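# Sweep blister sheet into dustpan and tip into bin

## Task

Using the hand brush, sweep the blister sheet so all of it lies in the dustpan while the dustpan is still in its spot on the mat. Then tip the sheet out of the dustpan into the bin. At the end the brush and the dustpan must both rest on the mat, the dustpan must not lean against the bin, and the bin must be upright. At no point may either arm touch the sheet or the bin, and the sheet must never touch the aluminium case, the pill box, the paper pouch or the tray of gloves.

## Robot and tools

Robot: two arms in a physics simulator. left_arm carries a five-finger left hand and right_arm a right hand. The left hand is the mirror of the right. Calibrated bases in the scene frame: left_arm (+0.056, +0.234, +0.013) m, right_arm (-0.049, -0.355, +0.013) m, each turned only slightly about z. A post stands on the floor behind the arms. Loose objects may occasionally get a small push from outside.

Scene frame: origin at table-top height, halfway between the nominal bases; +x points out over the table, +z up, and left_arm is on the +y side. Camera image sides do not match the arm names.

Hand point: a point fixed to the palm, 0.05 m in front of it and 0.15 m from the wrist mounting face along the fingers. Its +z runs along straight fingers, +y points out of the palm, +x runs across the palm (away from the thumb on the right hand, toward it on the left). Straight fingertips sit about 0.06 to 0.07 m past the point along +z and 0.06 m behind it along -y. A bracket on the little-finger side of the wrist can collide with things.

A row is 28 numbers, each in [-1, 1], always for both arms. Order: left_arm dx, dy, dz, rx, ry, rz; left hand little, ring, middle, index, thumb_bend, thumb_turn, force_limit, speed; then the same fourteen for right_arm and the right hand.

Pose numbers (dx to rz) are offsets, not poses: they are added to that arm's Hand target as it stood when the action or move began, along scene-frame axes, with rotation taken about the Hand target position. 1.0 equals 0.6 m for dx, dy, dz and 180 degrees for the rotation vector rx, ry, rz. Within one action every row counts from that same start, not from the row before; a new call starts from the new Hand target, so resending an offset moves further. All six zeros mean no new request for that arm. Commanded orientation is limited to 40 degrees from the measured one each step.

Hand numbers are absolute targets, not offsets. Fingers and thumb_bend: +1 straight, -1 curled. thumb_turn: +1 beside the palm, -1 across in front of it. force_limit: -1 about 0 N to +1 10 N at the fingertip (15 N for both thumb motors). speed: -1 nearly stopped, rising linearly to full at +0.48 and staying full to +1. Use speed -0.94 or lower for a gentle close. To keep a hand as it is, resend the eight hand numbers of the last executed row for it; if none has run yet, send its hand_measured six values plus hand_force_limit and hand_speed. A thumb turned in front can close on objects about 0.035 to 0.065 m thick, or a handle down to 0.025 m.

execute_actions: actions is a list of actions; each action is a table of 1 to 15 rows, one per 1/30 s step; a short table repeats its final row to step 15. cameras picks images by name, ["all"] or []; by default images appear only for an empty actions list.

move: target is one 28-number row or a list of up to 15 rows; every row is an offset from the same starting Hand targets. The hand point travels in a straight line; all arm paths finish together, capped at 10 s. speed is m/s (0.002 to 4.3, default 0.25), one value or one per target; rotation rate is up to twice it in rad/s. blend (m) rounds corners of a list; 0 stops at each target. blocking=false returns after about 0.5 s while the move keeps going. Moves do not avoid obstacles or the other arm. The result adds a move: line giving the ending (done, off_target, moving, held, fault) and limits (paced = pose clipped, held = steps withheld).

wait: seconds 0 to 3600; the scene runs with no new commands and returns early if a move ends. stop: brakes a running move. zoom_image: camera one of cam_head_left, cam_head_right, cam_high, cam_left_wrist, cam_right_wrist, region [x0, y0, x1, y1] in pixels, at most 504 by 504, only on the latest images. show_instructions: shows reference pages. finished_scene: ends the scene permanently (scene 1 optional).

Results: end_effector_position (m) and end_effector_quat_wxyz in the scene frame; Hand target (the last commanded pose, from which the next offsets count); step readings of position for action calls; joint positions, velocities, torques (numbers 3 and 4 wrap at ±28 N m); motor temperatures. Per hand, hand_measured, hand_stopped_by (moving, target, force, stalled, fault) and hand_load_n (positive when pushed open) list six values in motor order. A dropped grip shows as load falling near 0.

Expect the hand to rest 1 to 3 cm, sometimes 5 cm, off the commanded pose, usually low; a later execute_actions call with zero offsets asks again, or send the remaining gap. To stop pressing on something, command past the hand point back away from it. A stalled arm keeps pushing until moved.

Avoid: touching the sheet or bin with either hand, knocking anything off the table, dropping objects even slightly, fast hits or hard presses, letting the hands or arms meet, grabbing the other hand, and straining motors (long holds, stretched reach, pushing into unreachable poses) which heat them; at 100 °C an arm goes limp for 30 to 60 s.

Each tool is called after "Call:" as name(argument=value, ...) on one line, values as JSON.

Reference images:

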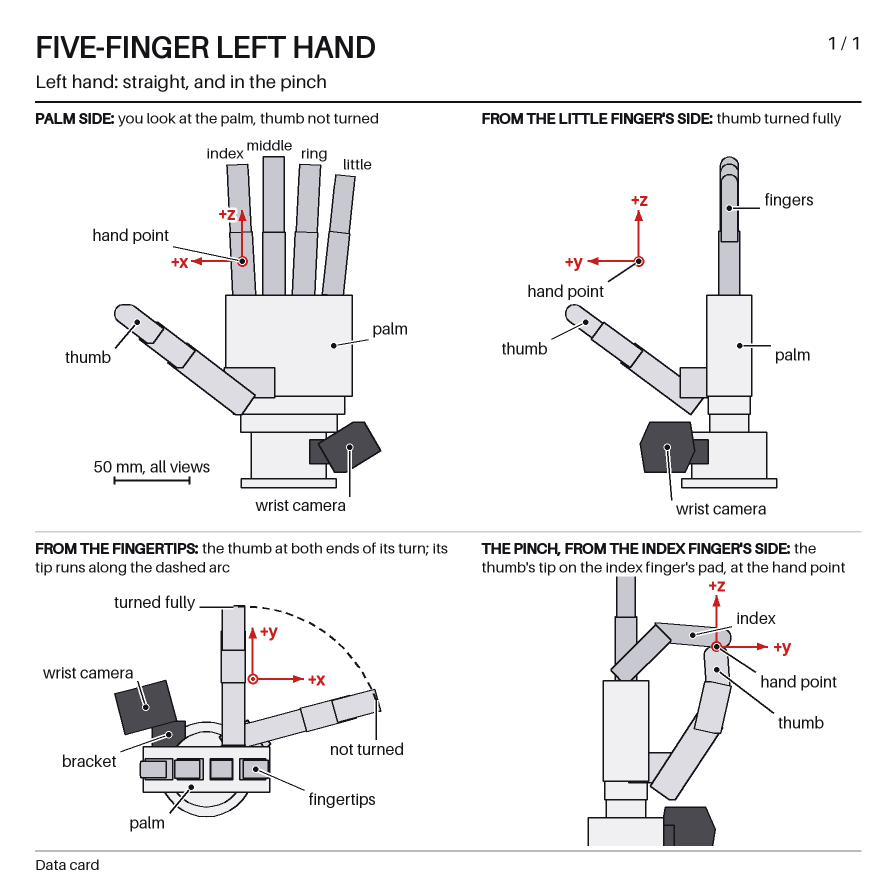

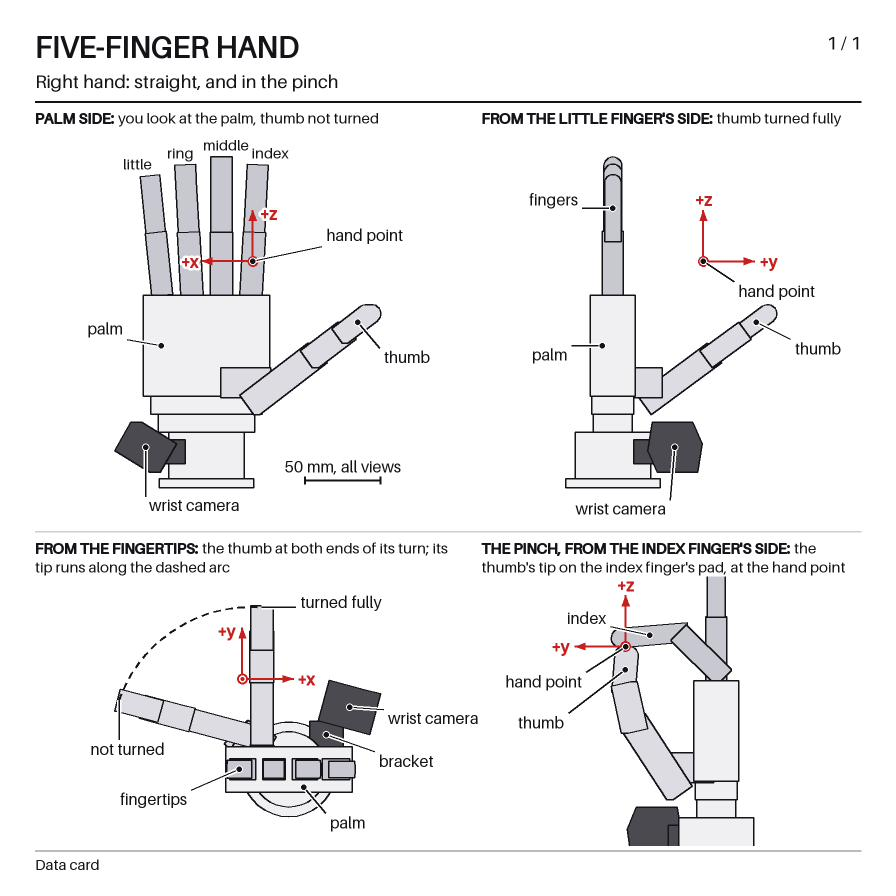

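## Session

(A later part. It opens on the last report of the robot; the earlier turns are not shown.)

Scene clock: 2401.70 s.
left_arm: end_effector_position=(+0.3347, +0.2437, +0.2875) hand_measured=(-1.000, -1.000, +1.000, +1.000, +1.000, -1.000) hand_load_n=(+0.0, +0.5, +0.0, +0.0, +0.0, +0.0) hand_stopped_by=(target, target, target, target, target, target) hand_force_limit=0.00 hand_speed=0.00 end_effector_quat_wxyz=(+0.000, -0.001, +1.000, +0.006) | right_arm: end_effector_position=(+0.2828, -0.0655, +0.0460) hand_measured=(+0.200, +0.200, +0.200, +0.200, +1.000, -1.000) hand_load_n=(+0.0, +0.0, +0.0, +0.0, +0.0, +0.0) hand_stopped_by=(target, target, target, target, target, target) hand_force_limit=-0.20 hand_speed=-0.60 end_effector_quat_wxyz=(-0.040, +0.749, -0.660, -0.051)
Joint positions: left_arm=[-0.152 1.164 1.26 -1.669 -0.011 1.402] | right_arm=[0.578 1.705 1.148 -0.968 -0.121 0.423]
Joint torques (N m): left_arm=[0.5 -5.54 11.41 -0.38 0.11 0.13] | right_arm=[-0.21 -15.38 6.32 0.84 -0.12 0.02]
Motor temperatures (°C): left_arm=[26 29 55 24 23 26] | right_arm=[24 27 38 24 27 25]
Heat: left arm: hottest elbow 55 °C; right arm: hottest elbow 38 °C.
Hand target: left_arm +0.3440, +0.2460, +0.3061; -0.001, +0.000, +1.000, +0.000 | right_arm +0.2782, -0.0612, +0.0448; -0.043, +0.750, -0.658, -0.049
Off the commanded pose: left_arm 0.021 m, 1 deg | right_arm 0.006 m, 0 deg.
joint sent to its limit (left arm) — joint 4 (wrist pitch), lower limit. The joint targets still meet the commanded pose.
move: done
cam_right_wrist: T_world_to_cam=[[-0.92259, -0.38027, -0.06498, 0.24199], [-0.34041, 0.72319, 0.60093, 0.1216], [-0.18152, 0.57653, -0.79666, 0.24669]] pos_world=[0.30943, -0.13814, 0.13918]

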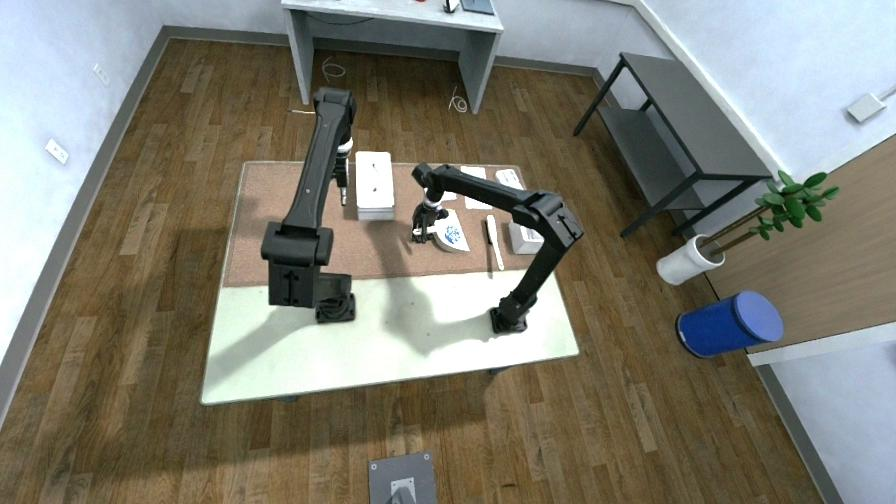

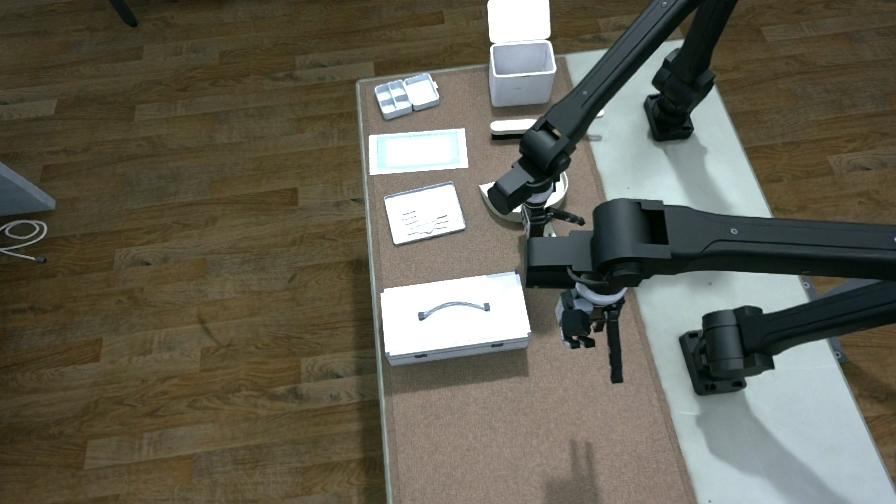

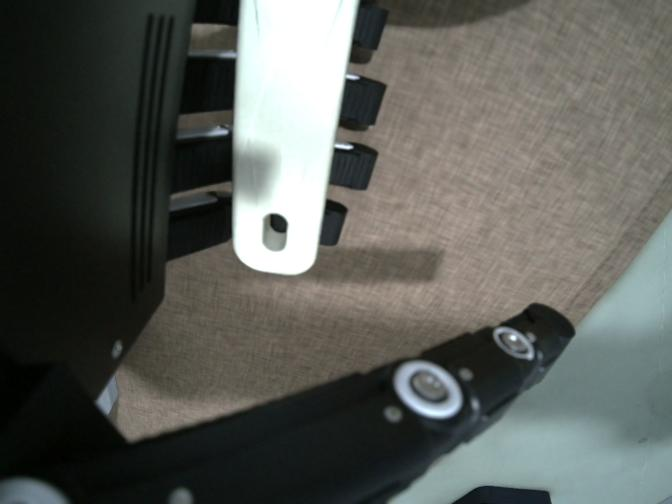

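Call:
move(target=[0,0,0,0,0,0,-1,-1,1,1,1,-1,0,0,0,0,0,0,0,0,0.1,0.1,0.1,0.1,0.2,-1,-0.2,-0.7], cameras=["cam_head_left", "cam_right_wrist"])

Call:
move(target=[0,0,0,0,0,0,-1,-1,1,1,1,-1,0,0,0,0,0,0,0,0,0.1,0.1,0.1,0.1,-1,-1,-0.2,-0.86], cameras=["cam_head_left", "cam_right_wrist"])

Call:
zoom_image(camera="cam_head_left", region=[380, 150, 500, 270])

Scene clock: 2425.67 s.
left_arm: end_effector_position=(+0.3347, +0.2437, +0.2875) hand_measured=(-1.000, -1.000, +1.000, +1.000, +1.000, -1.000) hand_load_n=(+0.0, +0.0, +0.0, +0.0, +0.0, +0.0) hand_stopped_by=(target, target, target, target, target, target) hand_force_limit=0.00 hand_speed=0.00 end_effector_quat_wxyz=(+0.000, -0.001, +1.000, +0.006) | right_arm: end_effector_position=(+0.2830, -0.0653, +0.0460) hand_measured=(+0.100, +0.100, +0.100, +0.100, +0.200, -1.000) hand_load_n=(+0.0, +0.0, +0.0, +0.0, +0.0, +0.5) hand_stopped_by=(target, target, target, target, target, target) hand_force_limit=-0.20 hand_speed=-0.70 end_effector_quat_wxyz=(-0.040, +0.748, -0.660, -0.051)
Joint positions: left_arm=[-0.152 1.164 1.26 -1.669 -0.011 1.402] | right_arm=[0.578 1.705 1.148 -0.968 -0.121 0.424]
Joint torques (N m): left_arm=[0.56 -5.36 11.41 -0.31 0.11 0.15] | right_arm=[-0.09 -15.33 6.31 0.81 -0.12 0.01]
Motor temperatures (°C): left_arm=[26 29 55 24 23 26] | right_arm=[24 27 37 24 27 25]
Heat: left arm: hottest elbow 55 °C; right arm: hottest elbow 37 °C.
Hand target: left_arm +0.3440, +0.2460, +0.3061; -0.001, +0.000, +1.000, +0.000 | right_arm +0.2782, -0.0612, +0.0448; -0.043, +0.750, -0.659, -0.049
Off the commanded pose: left_arm 0.021 m, 1 deg | right_arm 0.006 m, 0 deg.
joint sent to its limit (left arm) — joint 4 (wrist pitch), lower limit. The joint targets still meet the commanded pose.
move: done
cam_right_wrist: T_world_to_cam=[[-0.92281, -0.37962, -0.0656, 0.24236], [-0.34022, 0.72318, 0.60105, 0.12148], [-0.18073, 0.57698, -0.79651, 0.24645]] pos_world=[0.30952, -0.13805, 0.13918]

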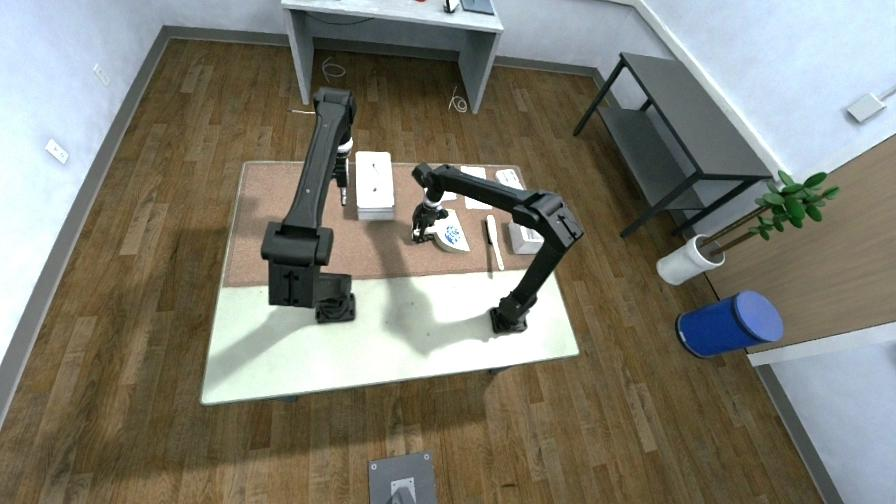

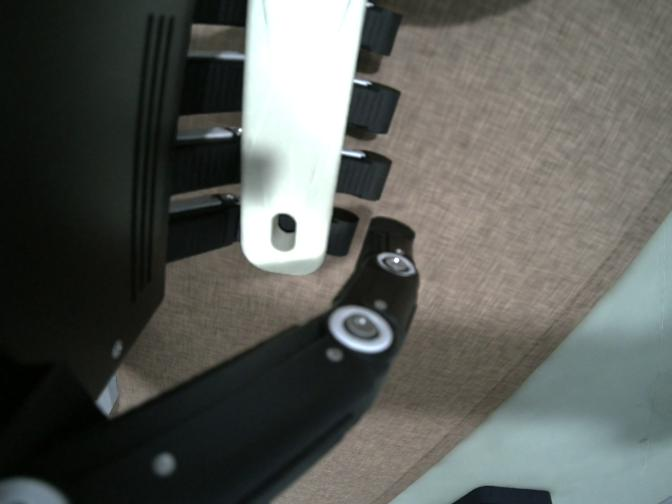

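Scene clock: 2427.53 s.
left_arm: end_effector_position=(+0.3347, +0.2437, +0.2875) hand_measured=(-1.000, -1.000, +1.000, +1.000, +1.000, -1.000) hand_load_n=(+0.0, +0.0, +0.5, +0.0, +0.0, +0.0) hand_stopped_by=(target, target, target, target, target, target) hand_force_limit=0.00 hand_speed=0.00 end_effector_quat_wxyz=(+0.000, -0.001, +1.000, +0.006) | right_arm: end_effector_position=(+0.2831, -0.0653, +0.0462) hand_measured=(+0.100, +0.100, +0.100, +0.100, -0.124, -1.000) hand_load_n=(+0.0, +0.0, +1.0, +0.5, +6.5, +1.5) hand_stopped_by=(target, target, target, target, force, target) hand_force_limit=-0.20 hand_speed=-0.86 end_effector_quat_wxyz=(-0.040, +0.748, -0.660, -0.051)
Joint positions: left_arm=[-0.152 1.164 1.26 -1.669 -0.011 1.402] | right_arm=[0.578 1.705 1.148 -0.968 -0.121 0.424]
Joint torques (N m): left_arm=[0.44 -5.36 11.36 -0.36 0.11 0.13] | right_arm=[-0.21 -15.38 6.32 0.8 -0.12 0.02]
Motor temperatures (°C): left_arm=[26 29 55 24 23 26] | right_arm=[24 27 37 24 27 25]
Heat: left arm: hottest elbow 55 °C; right arm: hottest elbow 37 °C.
Hand target: left_arm +0.3440, +0.2460, +0.3061; -0.001, +0.000, +1.000, +0.000 | right_arm +0.2782, -0.0612, +0.0448; -0.043, +0.750, -0.659, -0.049
Off the commanded pose: left_arm 0.021 m, 1 deg | right_arm 0.007 m, 0 deg.
joint sent to its limit (left arm) — joint 4 (wrist pitch), lower limit. The joint targets still meet the commanded pose.
move: done
cam_right_wrist: T_world_to_cam=[[-0.9228, -0.37959, -0.06601, 0.24243], [-0.34043, 0.72307, 0.60107, 0.12141], [-0.18043, 0.57714, -0.79647, 0.24653]] pos_world=[0.30952, -0.13805, 0.13938]

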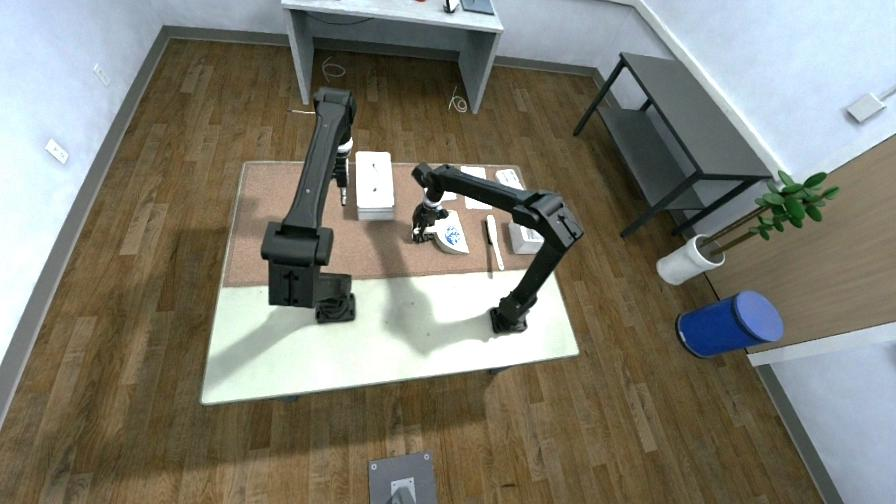

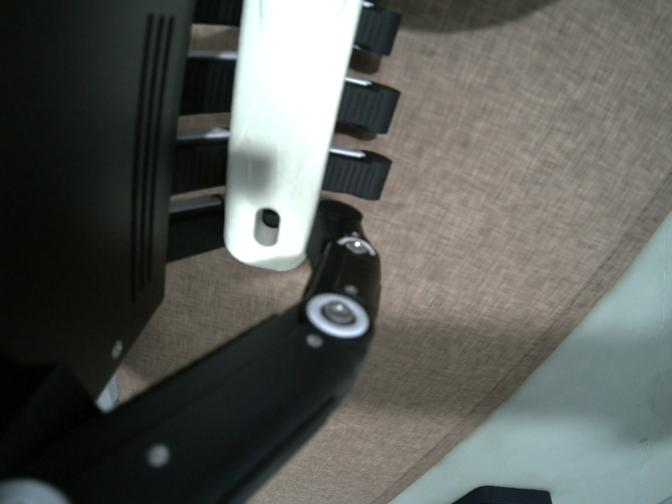

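Scaled by 4.200 from the camera's image (finer frame: 1280x720).

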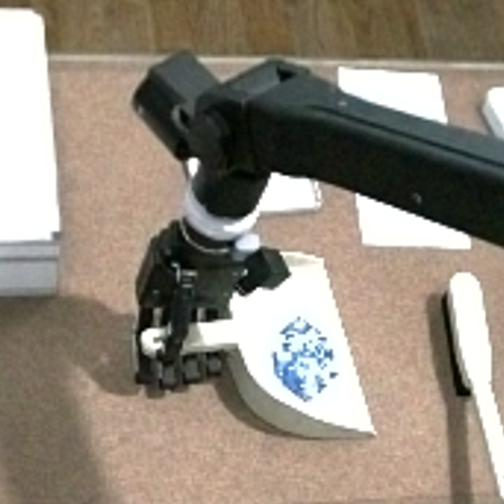

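Call:
move(target=[0,0,0,0,0,0,-1,-1,1,1,1,-1,0,0,0,0,0.035,0,0,0,0.1,0.1,0.1,0.1,-1,-1,-0.2,-0.86], speed=0.03, cameras=["cam_head_left", "cam_head_right", "cam_high", "cam_right_wrist"])

Call:
zoom_image(camera="cam_head_left", region=[380, 150, 500, 270])

Call:
zoom_image(camera="cam_high", region=[440, 120, 620, 300])

Scene clock: 2437.63 s.
left_arm: end_effector_position=(+0.3347, +0.2437, +0.2875) hand_measured=(-1.000, -1.000, +1.000, +1.000, +1.000, -1.000) hand_load_n=(+0.0, +0.0, +0.0, +0.0, +0.0, +0.5) hand_stopped_by=(target, target, target, target, target, target) hand_force_limit=0.00 hand_speed=0.00 end_effector_quat_wxyz=(+0.000, -0.001, +1.000, +0.006) | right_arm: end_effector_position=(+0.2794, -0.0675, +0.0579) hand_measured=(+0.100, +0.100, +0.100, +0.100, -0.124, -1.000) hand_load_n=(+0.0, +0.0, +1.5, +0.0, +5.0, +2.0) hand_stopped_by=(target, target, target, target, force, target) hand_force_limit=-0.20 hand_speed=-0.86 end_effector_quat_wxyz=(-0.041, +0.748, -0.660, -0.051)
Joint positions: left_arm=[-0.152 1.164 1.26 -1.669 -0.011 1.402] | right_arm=[0.578 1.678 1.148 -0.993 -0.121 0.424]
Joint torques (N m): left_arm=[0.32 -5.54 11.37 -0.32 0.1 0.14] | right_arm=[-0.15 -15.21 8.25 -0.16 -0.12 0.01]
Motor temperatures (°C): left_arm=[26 29 55 24 23 26] | right_arm=[24 27 37 24 27 25]
Heat: left arm: hottest elbow 55 °C; right arm: hottest elbow 37 °C.
Hand target: left_arm +0.3440, +0.2460, +0.3061; -0.001, +0.000, +1.000, +0.000 | right_arm +0.2782, -0.0612, +0.0657; -0.043, +0.750, -0.659, -0.049
Off the commanded pose: left_arm 0.021 m, 1 deg | right_arm 0.010 m, 0 deg.
joint sent to its limit (left arm) — joint 4 (wrist pitch), lower limit. The joint targets still meet the commanded pose.
move: done
cam_right_wrist: T_world_to_cam=[[-0.92272, -0.37959, -0.06715, 0.239], [-0.34106, 0.72272, 0.60112, 0.11481], [-0.17964, 0.57757, -0.79633, 0.25624]] pos_world=[0.30572, -0.14025, 0.15108]

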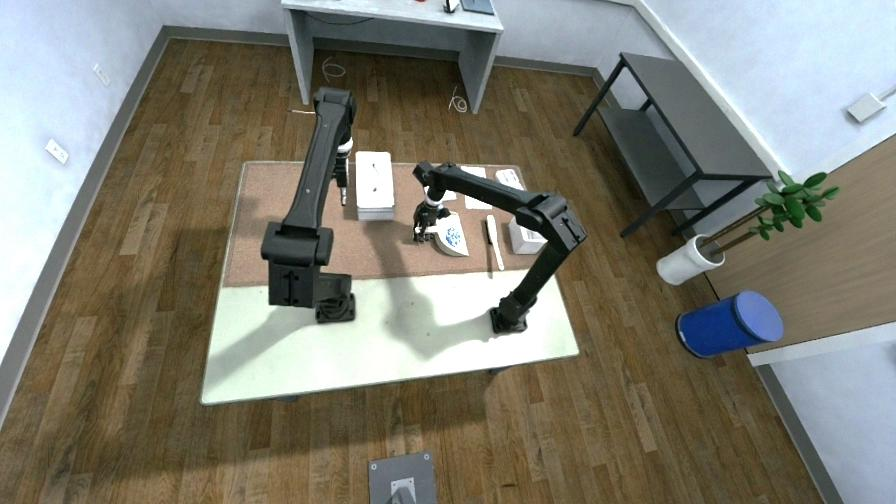

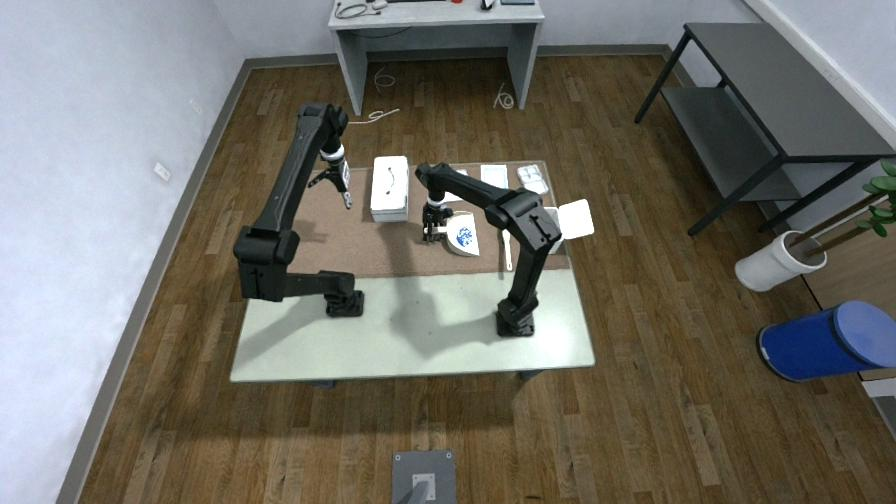

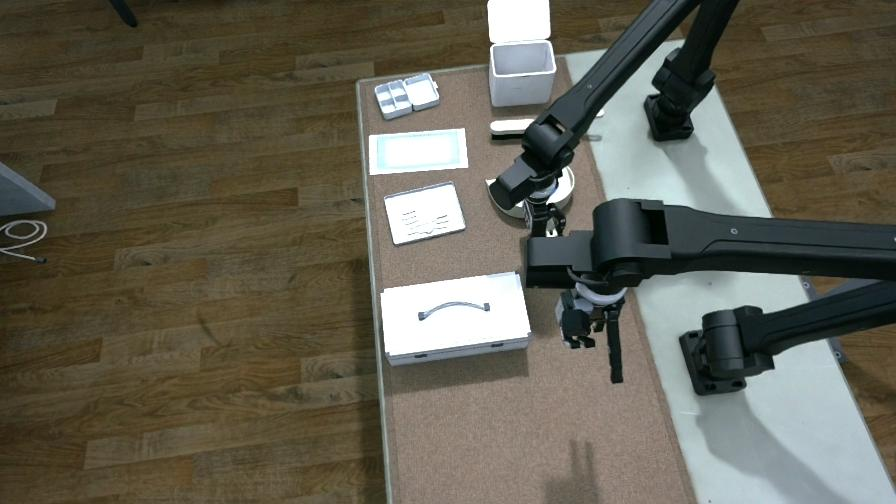

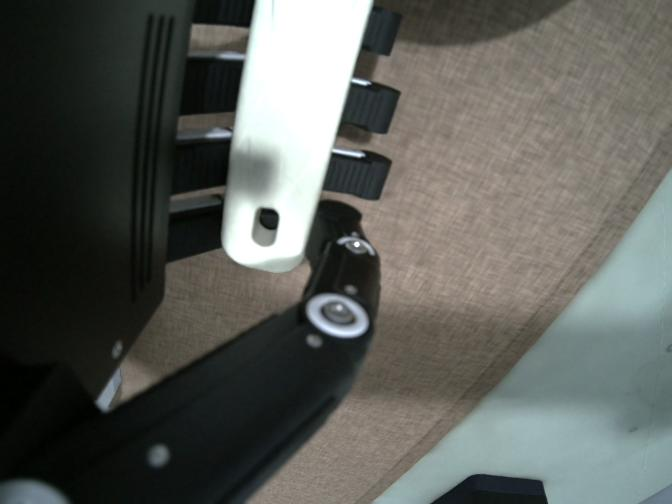

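Scaled by 4.200 from the camera's image (finer frame: 1280x720).

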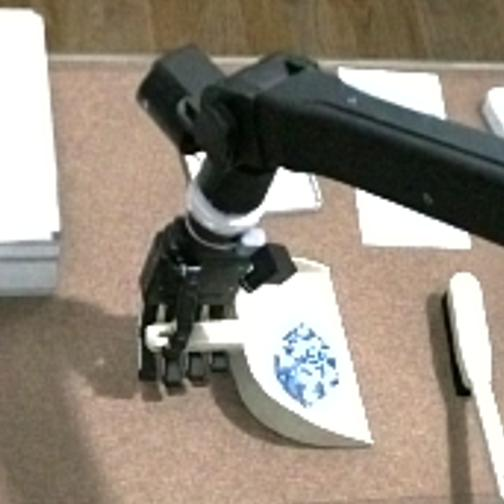

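Scaled by 2.800 from the camera's image (finer frame: 1280x720).

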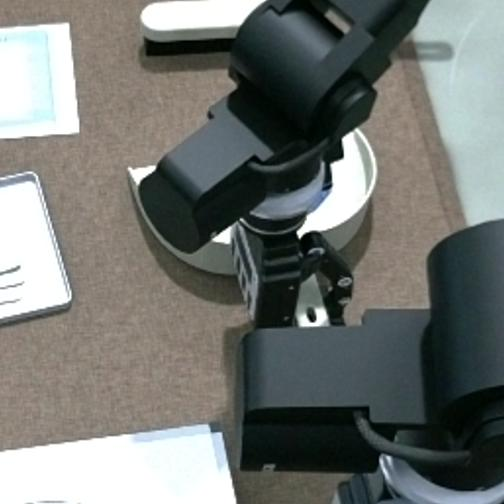

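Call:
move(target=[0,0,0,0,0,0,-1,-1,1,1,1,-1,0,0,0,0,0.04,-0.0545,-0.011,0,0.1,0.1,0.1,0.1,-1,-1,-0.2,-0.86], speed=0.04, cameras=["cam_head_left", "cam_head_right", "cam_high", "cam_right_wrist"])

Call:
zoom_image(camera="cam_head_left", region=[380, 150, 500, 270])

Call:
zoom_image(camera="cam_high", region=[440, 120, 620, 300])

Call:
zoom_image(camera="cam_head_right", region=[400, 160, 520, 280])

Scene clock: 2459.30 s.
left_arm: end_effector_position=(+0.3347, +0.2437, +0.2875) hand_measured=(-1.000, -1.000, +1.000, +1.000, +1.000, -1.000) hand_load_n=(+0.0, +0.0, +0.0, +0.0, +0.0, +0.0) hand_stopped_by=(target, target, target, target, target, target) hand_force_limit=0.00 hand_speed=0.00 end_effector_quat_wxyz=(+0.000, -0.001, +1.000, +0.006) | right_arm: end_effector_position=(+0.2683, -0.0746, +0.0743) hand_measured=(+0.100, +0.100, +0.100, +0.100, -0.124, -1.000) hand_load_n=(+0.5, +0.5, +1.0, +0.5, +4.5, +1.5) hand_stopped_by=(target, target, target, target, force, target) hand_force_limit=-0.20 hand_speed=-0.86 end_effector_quat_wxyz=(+0.025, +0.750, -0.660, +0.014)
Joint positions: left_arm=[-0.152 1.164 1.26 -1.669 -0.011 1.402] | right_arm=[0.644 1.676 1.213 -1.151 0.039 0.486]
Joint torques (N m): left_arm=[0.32 -5.48 11.47 -0.36 0.11 0.14] | right_arm=[-0.21 -14.92 10.62 -0.36 0.13 0.01]
Motor temperatures (°C): left_arm=[26 29 55 24 23 26] | right_arm=[24 27 38 24 27 25]
Heat: left arm: hottest elbow 55 °C; right arm: hottest elbow 38 °C.
Hand target: left_arm +0.3440, +0.2460, +0.3061; -0.001, +0.000, +1.000, +0.000 | right_arm +0.2782, -0.0613, +0.0896; +0.010, +0.751, -0.660, +0.020
Off the commanded pose: left_arm 0.021 m, 1 deg | right_arm 0.023 m, 2 deg.
joint sent to its limit (left arm) — joint 4 (wrist pitch), lower limit. The joint targets still meet the commanded pose.
move: off_target (right_arm)
cam_right_wrist: T_world_to_cam=[[-0.92085, -0.38988, -0.00486, 0.22125], [-0.34925, 0.81924, 0.45482, 0.12662], [-0.17335, 0.42052, -0.89057, 0.265]] pos_world=[0.2939, -0.12891, 0.17949]

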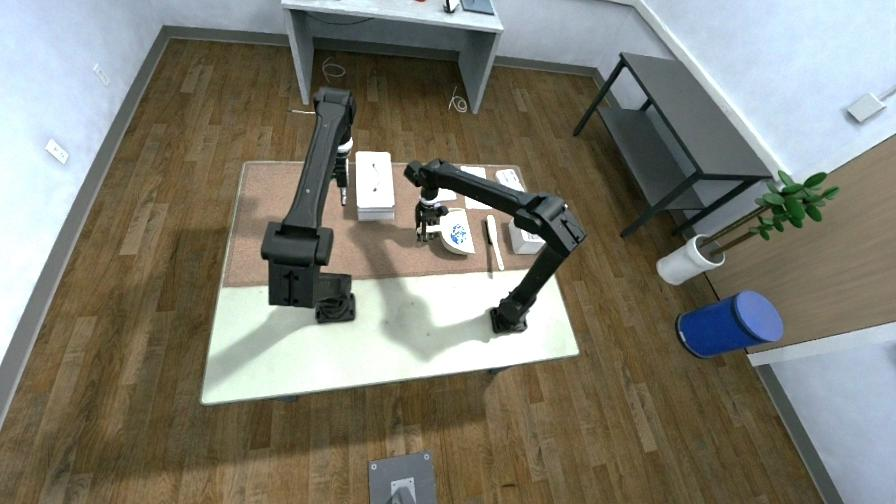

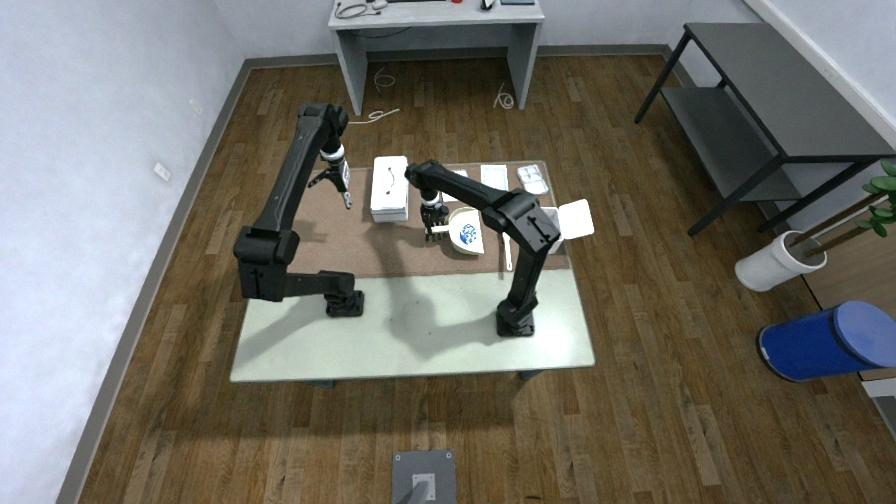

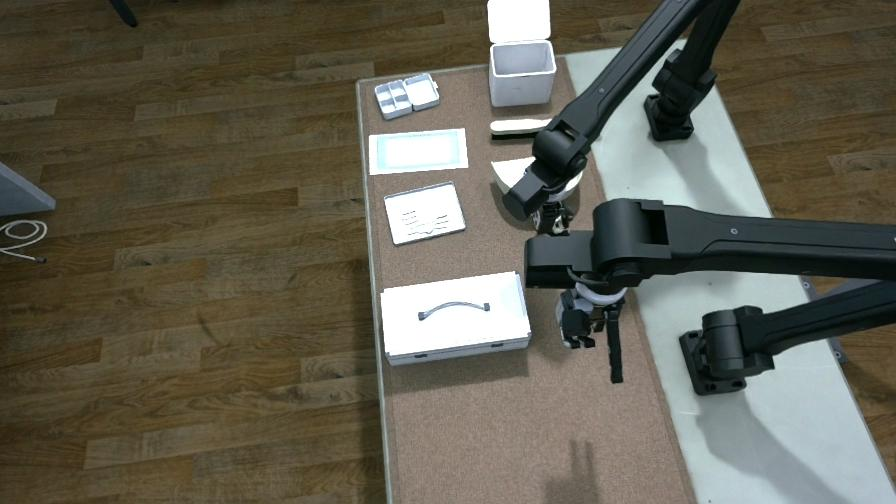

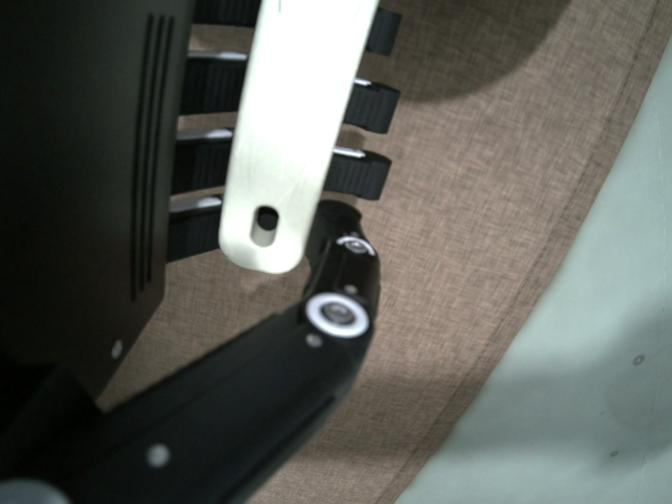

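Scaled by 4.200 from the camera's image (finer frame: 1280x720).

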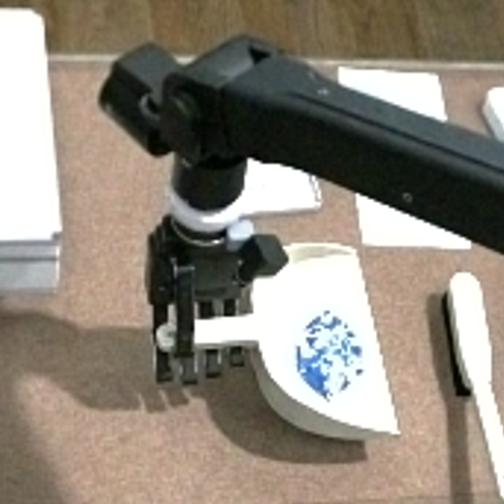

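Scaled by 2.800 from the camera's image (finer frame: 1280x720).

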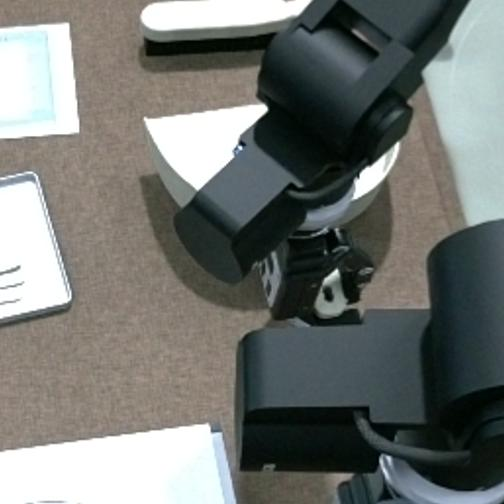

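Scaled by 4.200 from the camera's image (finer frame: 1280x720).

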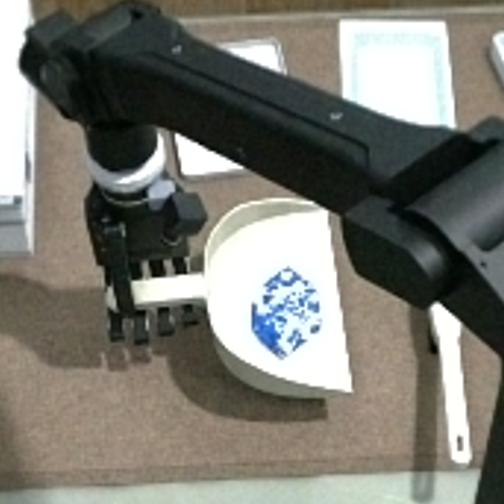

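Call:
move(target=[0,0,0,0,0,0,-1,-1,1,1,1,-1,0,0,0,0,0,0,0,0,0.1,0.1,0.1,0.1,-0.95,-1,0.0,-0.86], cameras=["cam_right_wrist"])

Call:
move(target=[0,0,0,0,0,0,-1,-1,1,1,1,-1,0,0,0,0,0.3,0,0,0,0.1,0.1,0.1,0.1,-0.95,-1,0.0,-0.86], speed=0.1, cameras=["cam_head_left", "cam_head_right", "cam_high", "cam_right_wrist"])

Call:
zoom_image(camera="cam_head_left", region=[380, 120, 520, 260])

Call:
zoom_image(camera="cam_high", region=[440, 80, 620, 260])

Scene clock: 2574.60 s.
left_arm: end_effector_position=(+0.3347, +0.2437, +0.2875) hand_measured=(-1.000, -1.000, +1.000, +1.000, +1.000, -1.000) hand_load_n=(+0.0, +0.0, +0.0, +0.0, +0.0, +0.0) hand_stopped_by=(target, target, target, target, target, target) hand_force_limit=0.00 hand_speed=0.00 end_effector_quat_wxyz=(+0.000, -0.001, +1.000, +0.006) | right_arm: end_effector_position=(+0.2683, -0.0745, +0.0743) hand_measured=(+0.100, +0.100, +0.100, +0.100, -0.138, -1.000) hand_load_n=(+0.5, +0.5, +1.5, +0.0, +8.5, +2.5) hand_stopped_by=(target, target, target, target, force, target) hand_force_limit=0.00 hand_speed=-0.86 end_effector_quat_wxyz=(+0.025, +0.750, -0.661, +0.014)
Joint positions: left_arm=[-0.152 1.164 1.26 -1.669 -0.011 1.402] | right_arm=[0.644 1.676 1.213 -1.151 0.039 0.487]
Joint torques (N m): left_arm=[0.56 -5.48 11.4 -0.39 0.1 0.14] | right_arm=[-0.21 -14.92 10.62 -0.34 0.13 0]
Motor temperatures (°C): left_arm=[26 29 56 24 23 26] | right_arm=[24 27 42 24 27 24]
Heat: left arm: hottest elbow 56 °C; right arm: hottest elbow 42 °C.
Hand target: left_arm +0.3440, +0.2460, +0.3061; -0.001, +0.000, +1.000, +0.000 | right_arm +0.2782, -0.0613, +0.0897; +0.010, +0.751, -0.660, +0.020
Off the commanded pose: left_arm 0.021 m, 1 deg | right_arm 0.023 m, 2 deg.
joint sent to its limit (left arm) — joint 4 (wrist pitch), lower limit. The joint targets still meet the commanded pose.
move: done
cam_right_wrist: T_world_to_cam=[[-0.92114, -0.3892, -0.00485, 0.22146], [-0.34865, 0.81951, 0.45482, 0.1264], [-0.17304, 0.42064, -0.89057, 0.26489]] pos_world=[0.2939, -0.12882, 0.17949]

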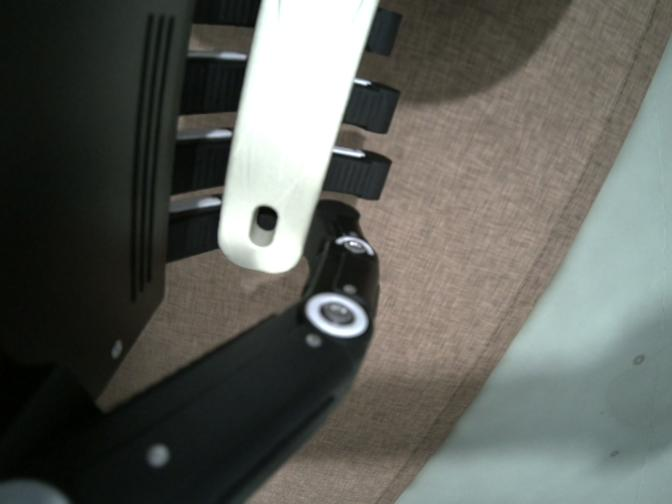

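Scene clock: 2576.93 s.
left_arm: end_effector_position=(+0.3347, +0.2437, +0.2875) hand_measured=(-1.000, -1.000, +1.000, +1.000, +1.000, -1.000) hand_load_n=(+0.0, +0.0, +0.0, +0.0, +0.0, +0.5) hand_stopped_by=(target, target, target, target, target, target) hand_force_limit=0.00 hand_speed=0.00 end_effector_quat_wxyz=(+0.000, -0.001, +1.000, +0.006) | right_arm: end_effector_position=(+0.2746, -0.0700, +0.2523) hand_measured=(+0.100, +0.100, +0.100, +0.100, -0.138, -1.000) hand_load_n=(+0.5, +0.5, +1.5, +0.0, +8.5, +2.5) hand_stopped_by=(target, target, target, target, force, target) hand_force_limit=0.00 hand_speed=-0.86 end_effector_quat_wxyz=(+0.026, +0.750, -0.661, +0.014)
Joint positions: left_arm=[-0.152 1.164 1.26 -1.669 -0.011 1.402] | right_arm=[0.644 1.59 1.588 -1.613 0.039 0.487]
Joint torques (N m): left_arm=[0.44 -5.6 11.48 -0.29 0.11 0.13] | right_arm=[-0.15 -14.56 11.54 -0.35 0.13 -0.01]
Motor temperatures (°C): left_arm=[26 29 56 24 23 26] | right_arm=[24 27 42 24 27 24]
Heat: left arm: hottest elbow 56 °C; right arm: hottest elbow 42 °C.
Hand target: left_arm +0.3440, +0.2460, +0.3061; -0.001, +0.000, +1.000, +0.000 | right_arm +0.2782, -0.0613, +0.2697; +0.010, +0.751, -0.660, +0.020
Off the commanded pose: left_arm 0.021 m, 1 deg | right_arm 0.020 m, 2 deg.
joint sent to its limit (left arm) — joint 4 (wrist pitch), lower limit. The joint targets still meet the commanded pose.
move: off_target (right_arm)
cam_right_wrist: T_world_to_cam=[[-0.92114, -0.3892, -0.00455, 0.22977], [-0.34854, 0.81961, 0.45469, 0.04398], [-0.17323, 0.42043, -0.89064, 0.42266]] pos_world=[0.3002, -0.12431, 0.35749]

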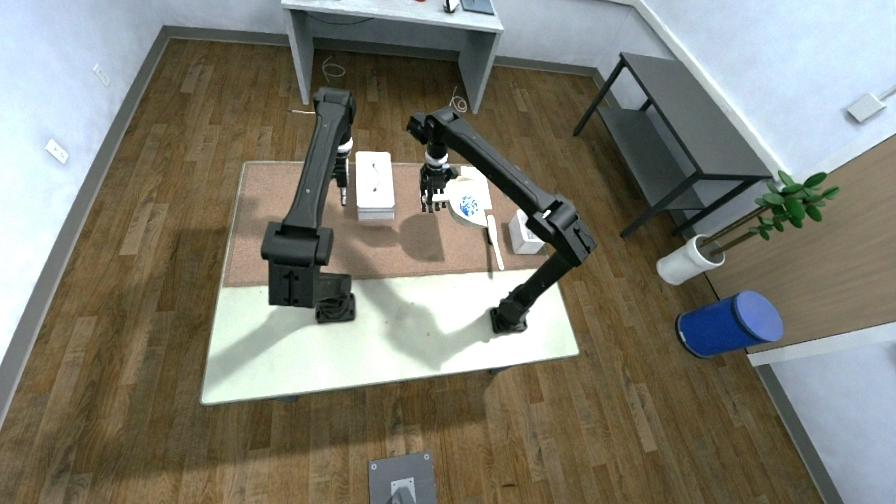

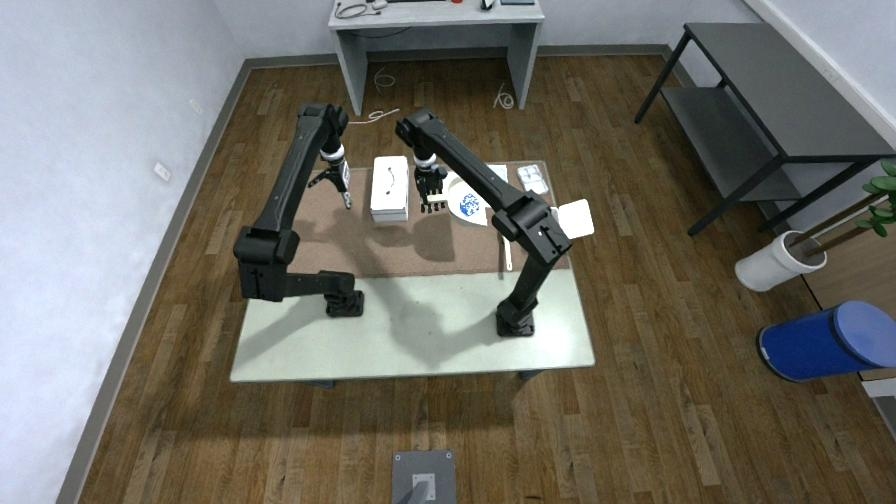

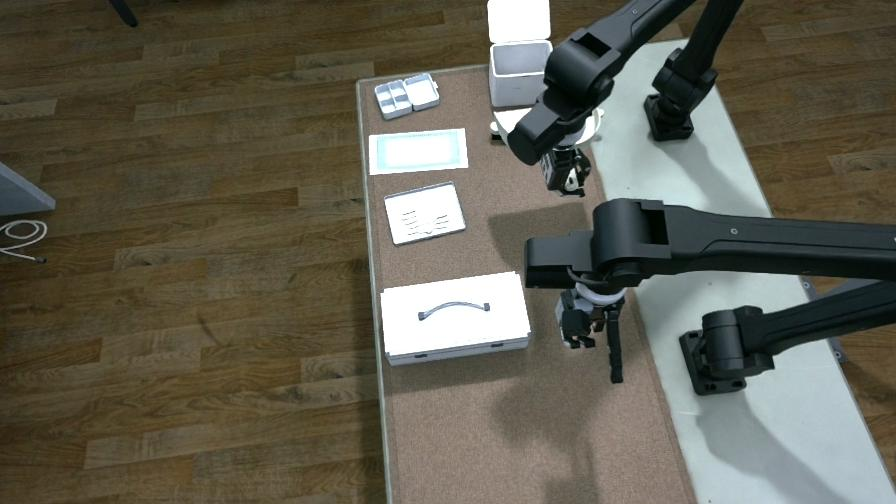

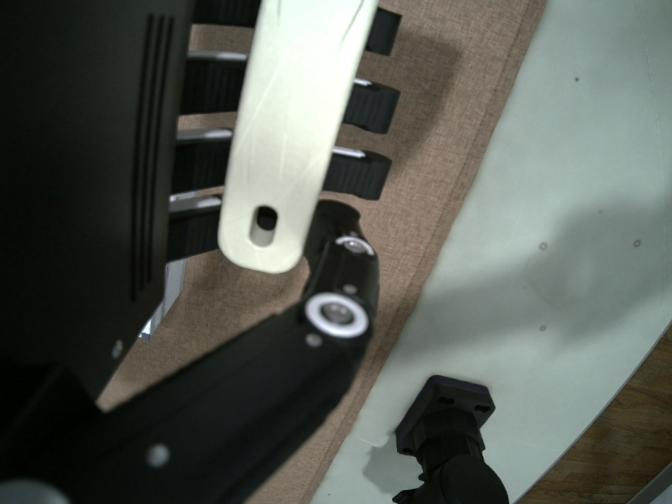

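Scaled by 3.600 from the camera's image (finer frame: 1280x720).

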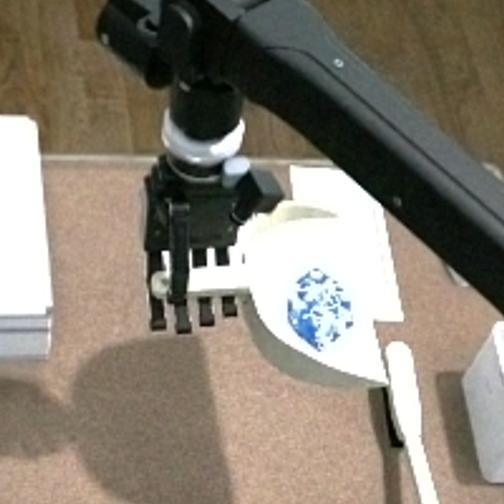

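Scaled by 2.800 from the camera's image (finer frame: 1280x720).

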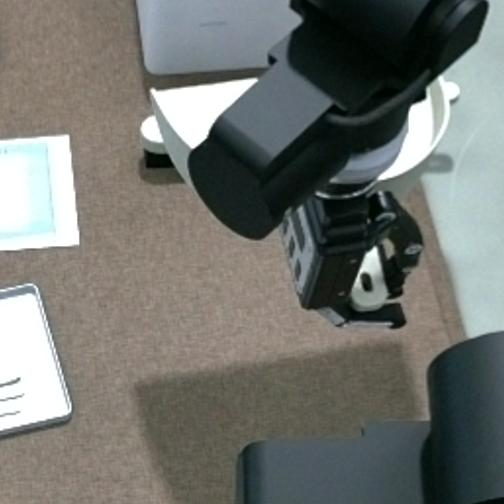

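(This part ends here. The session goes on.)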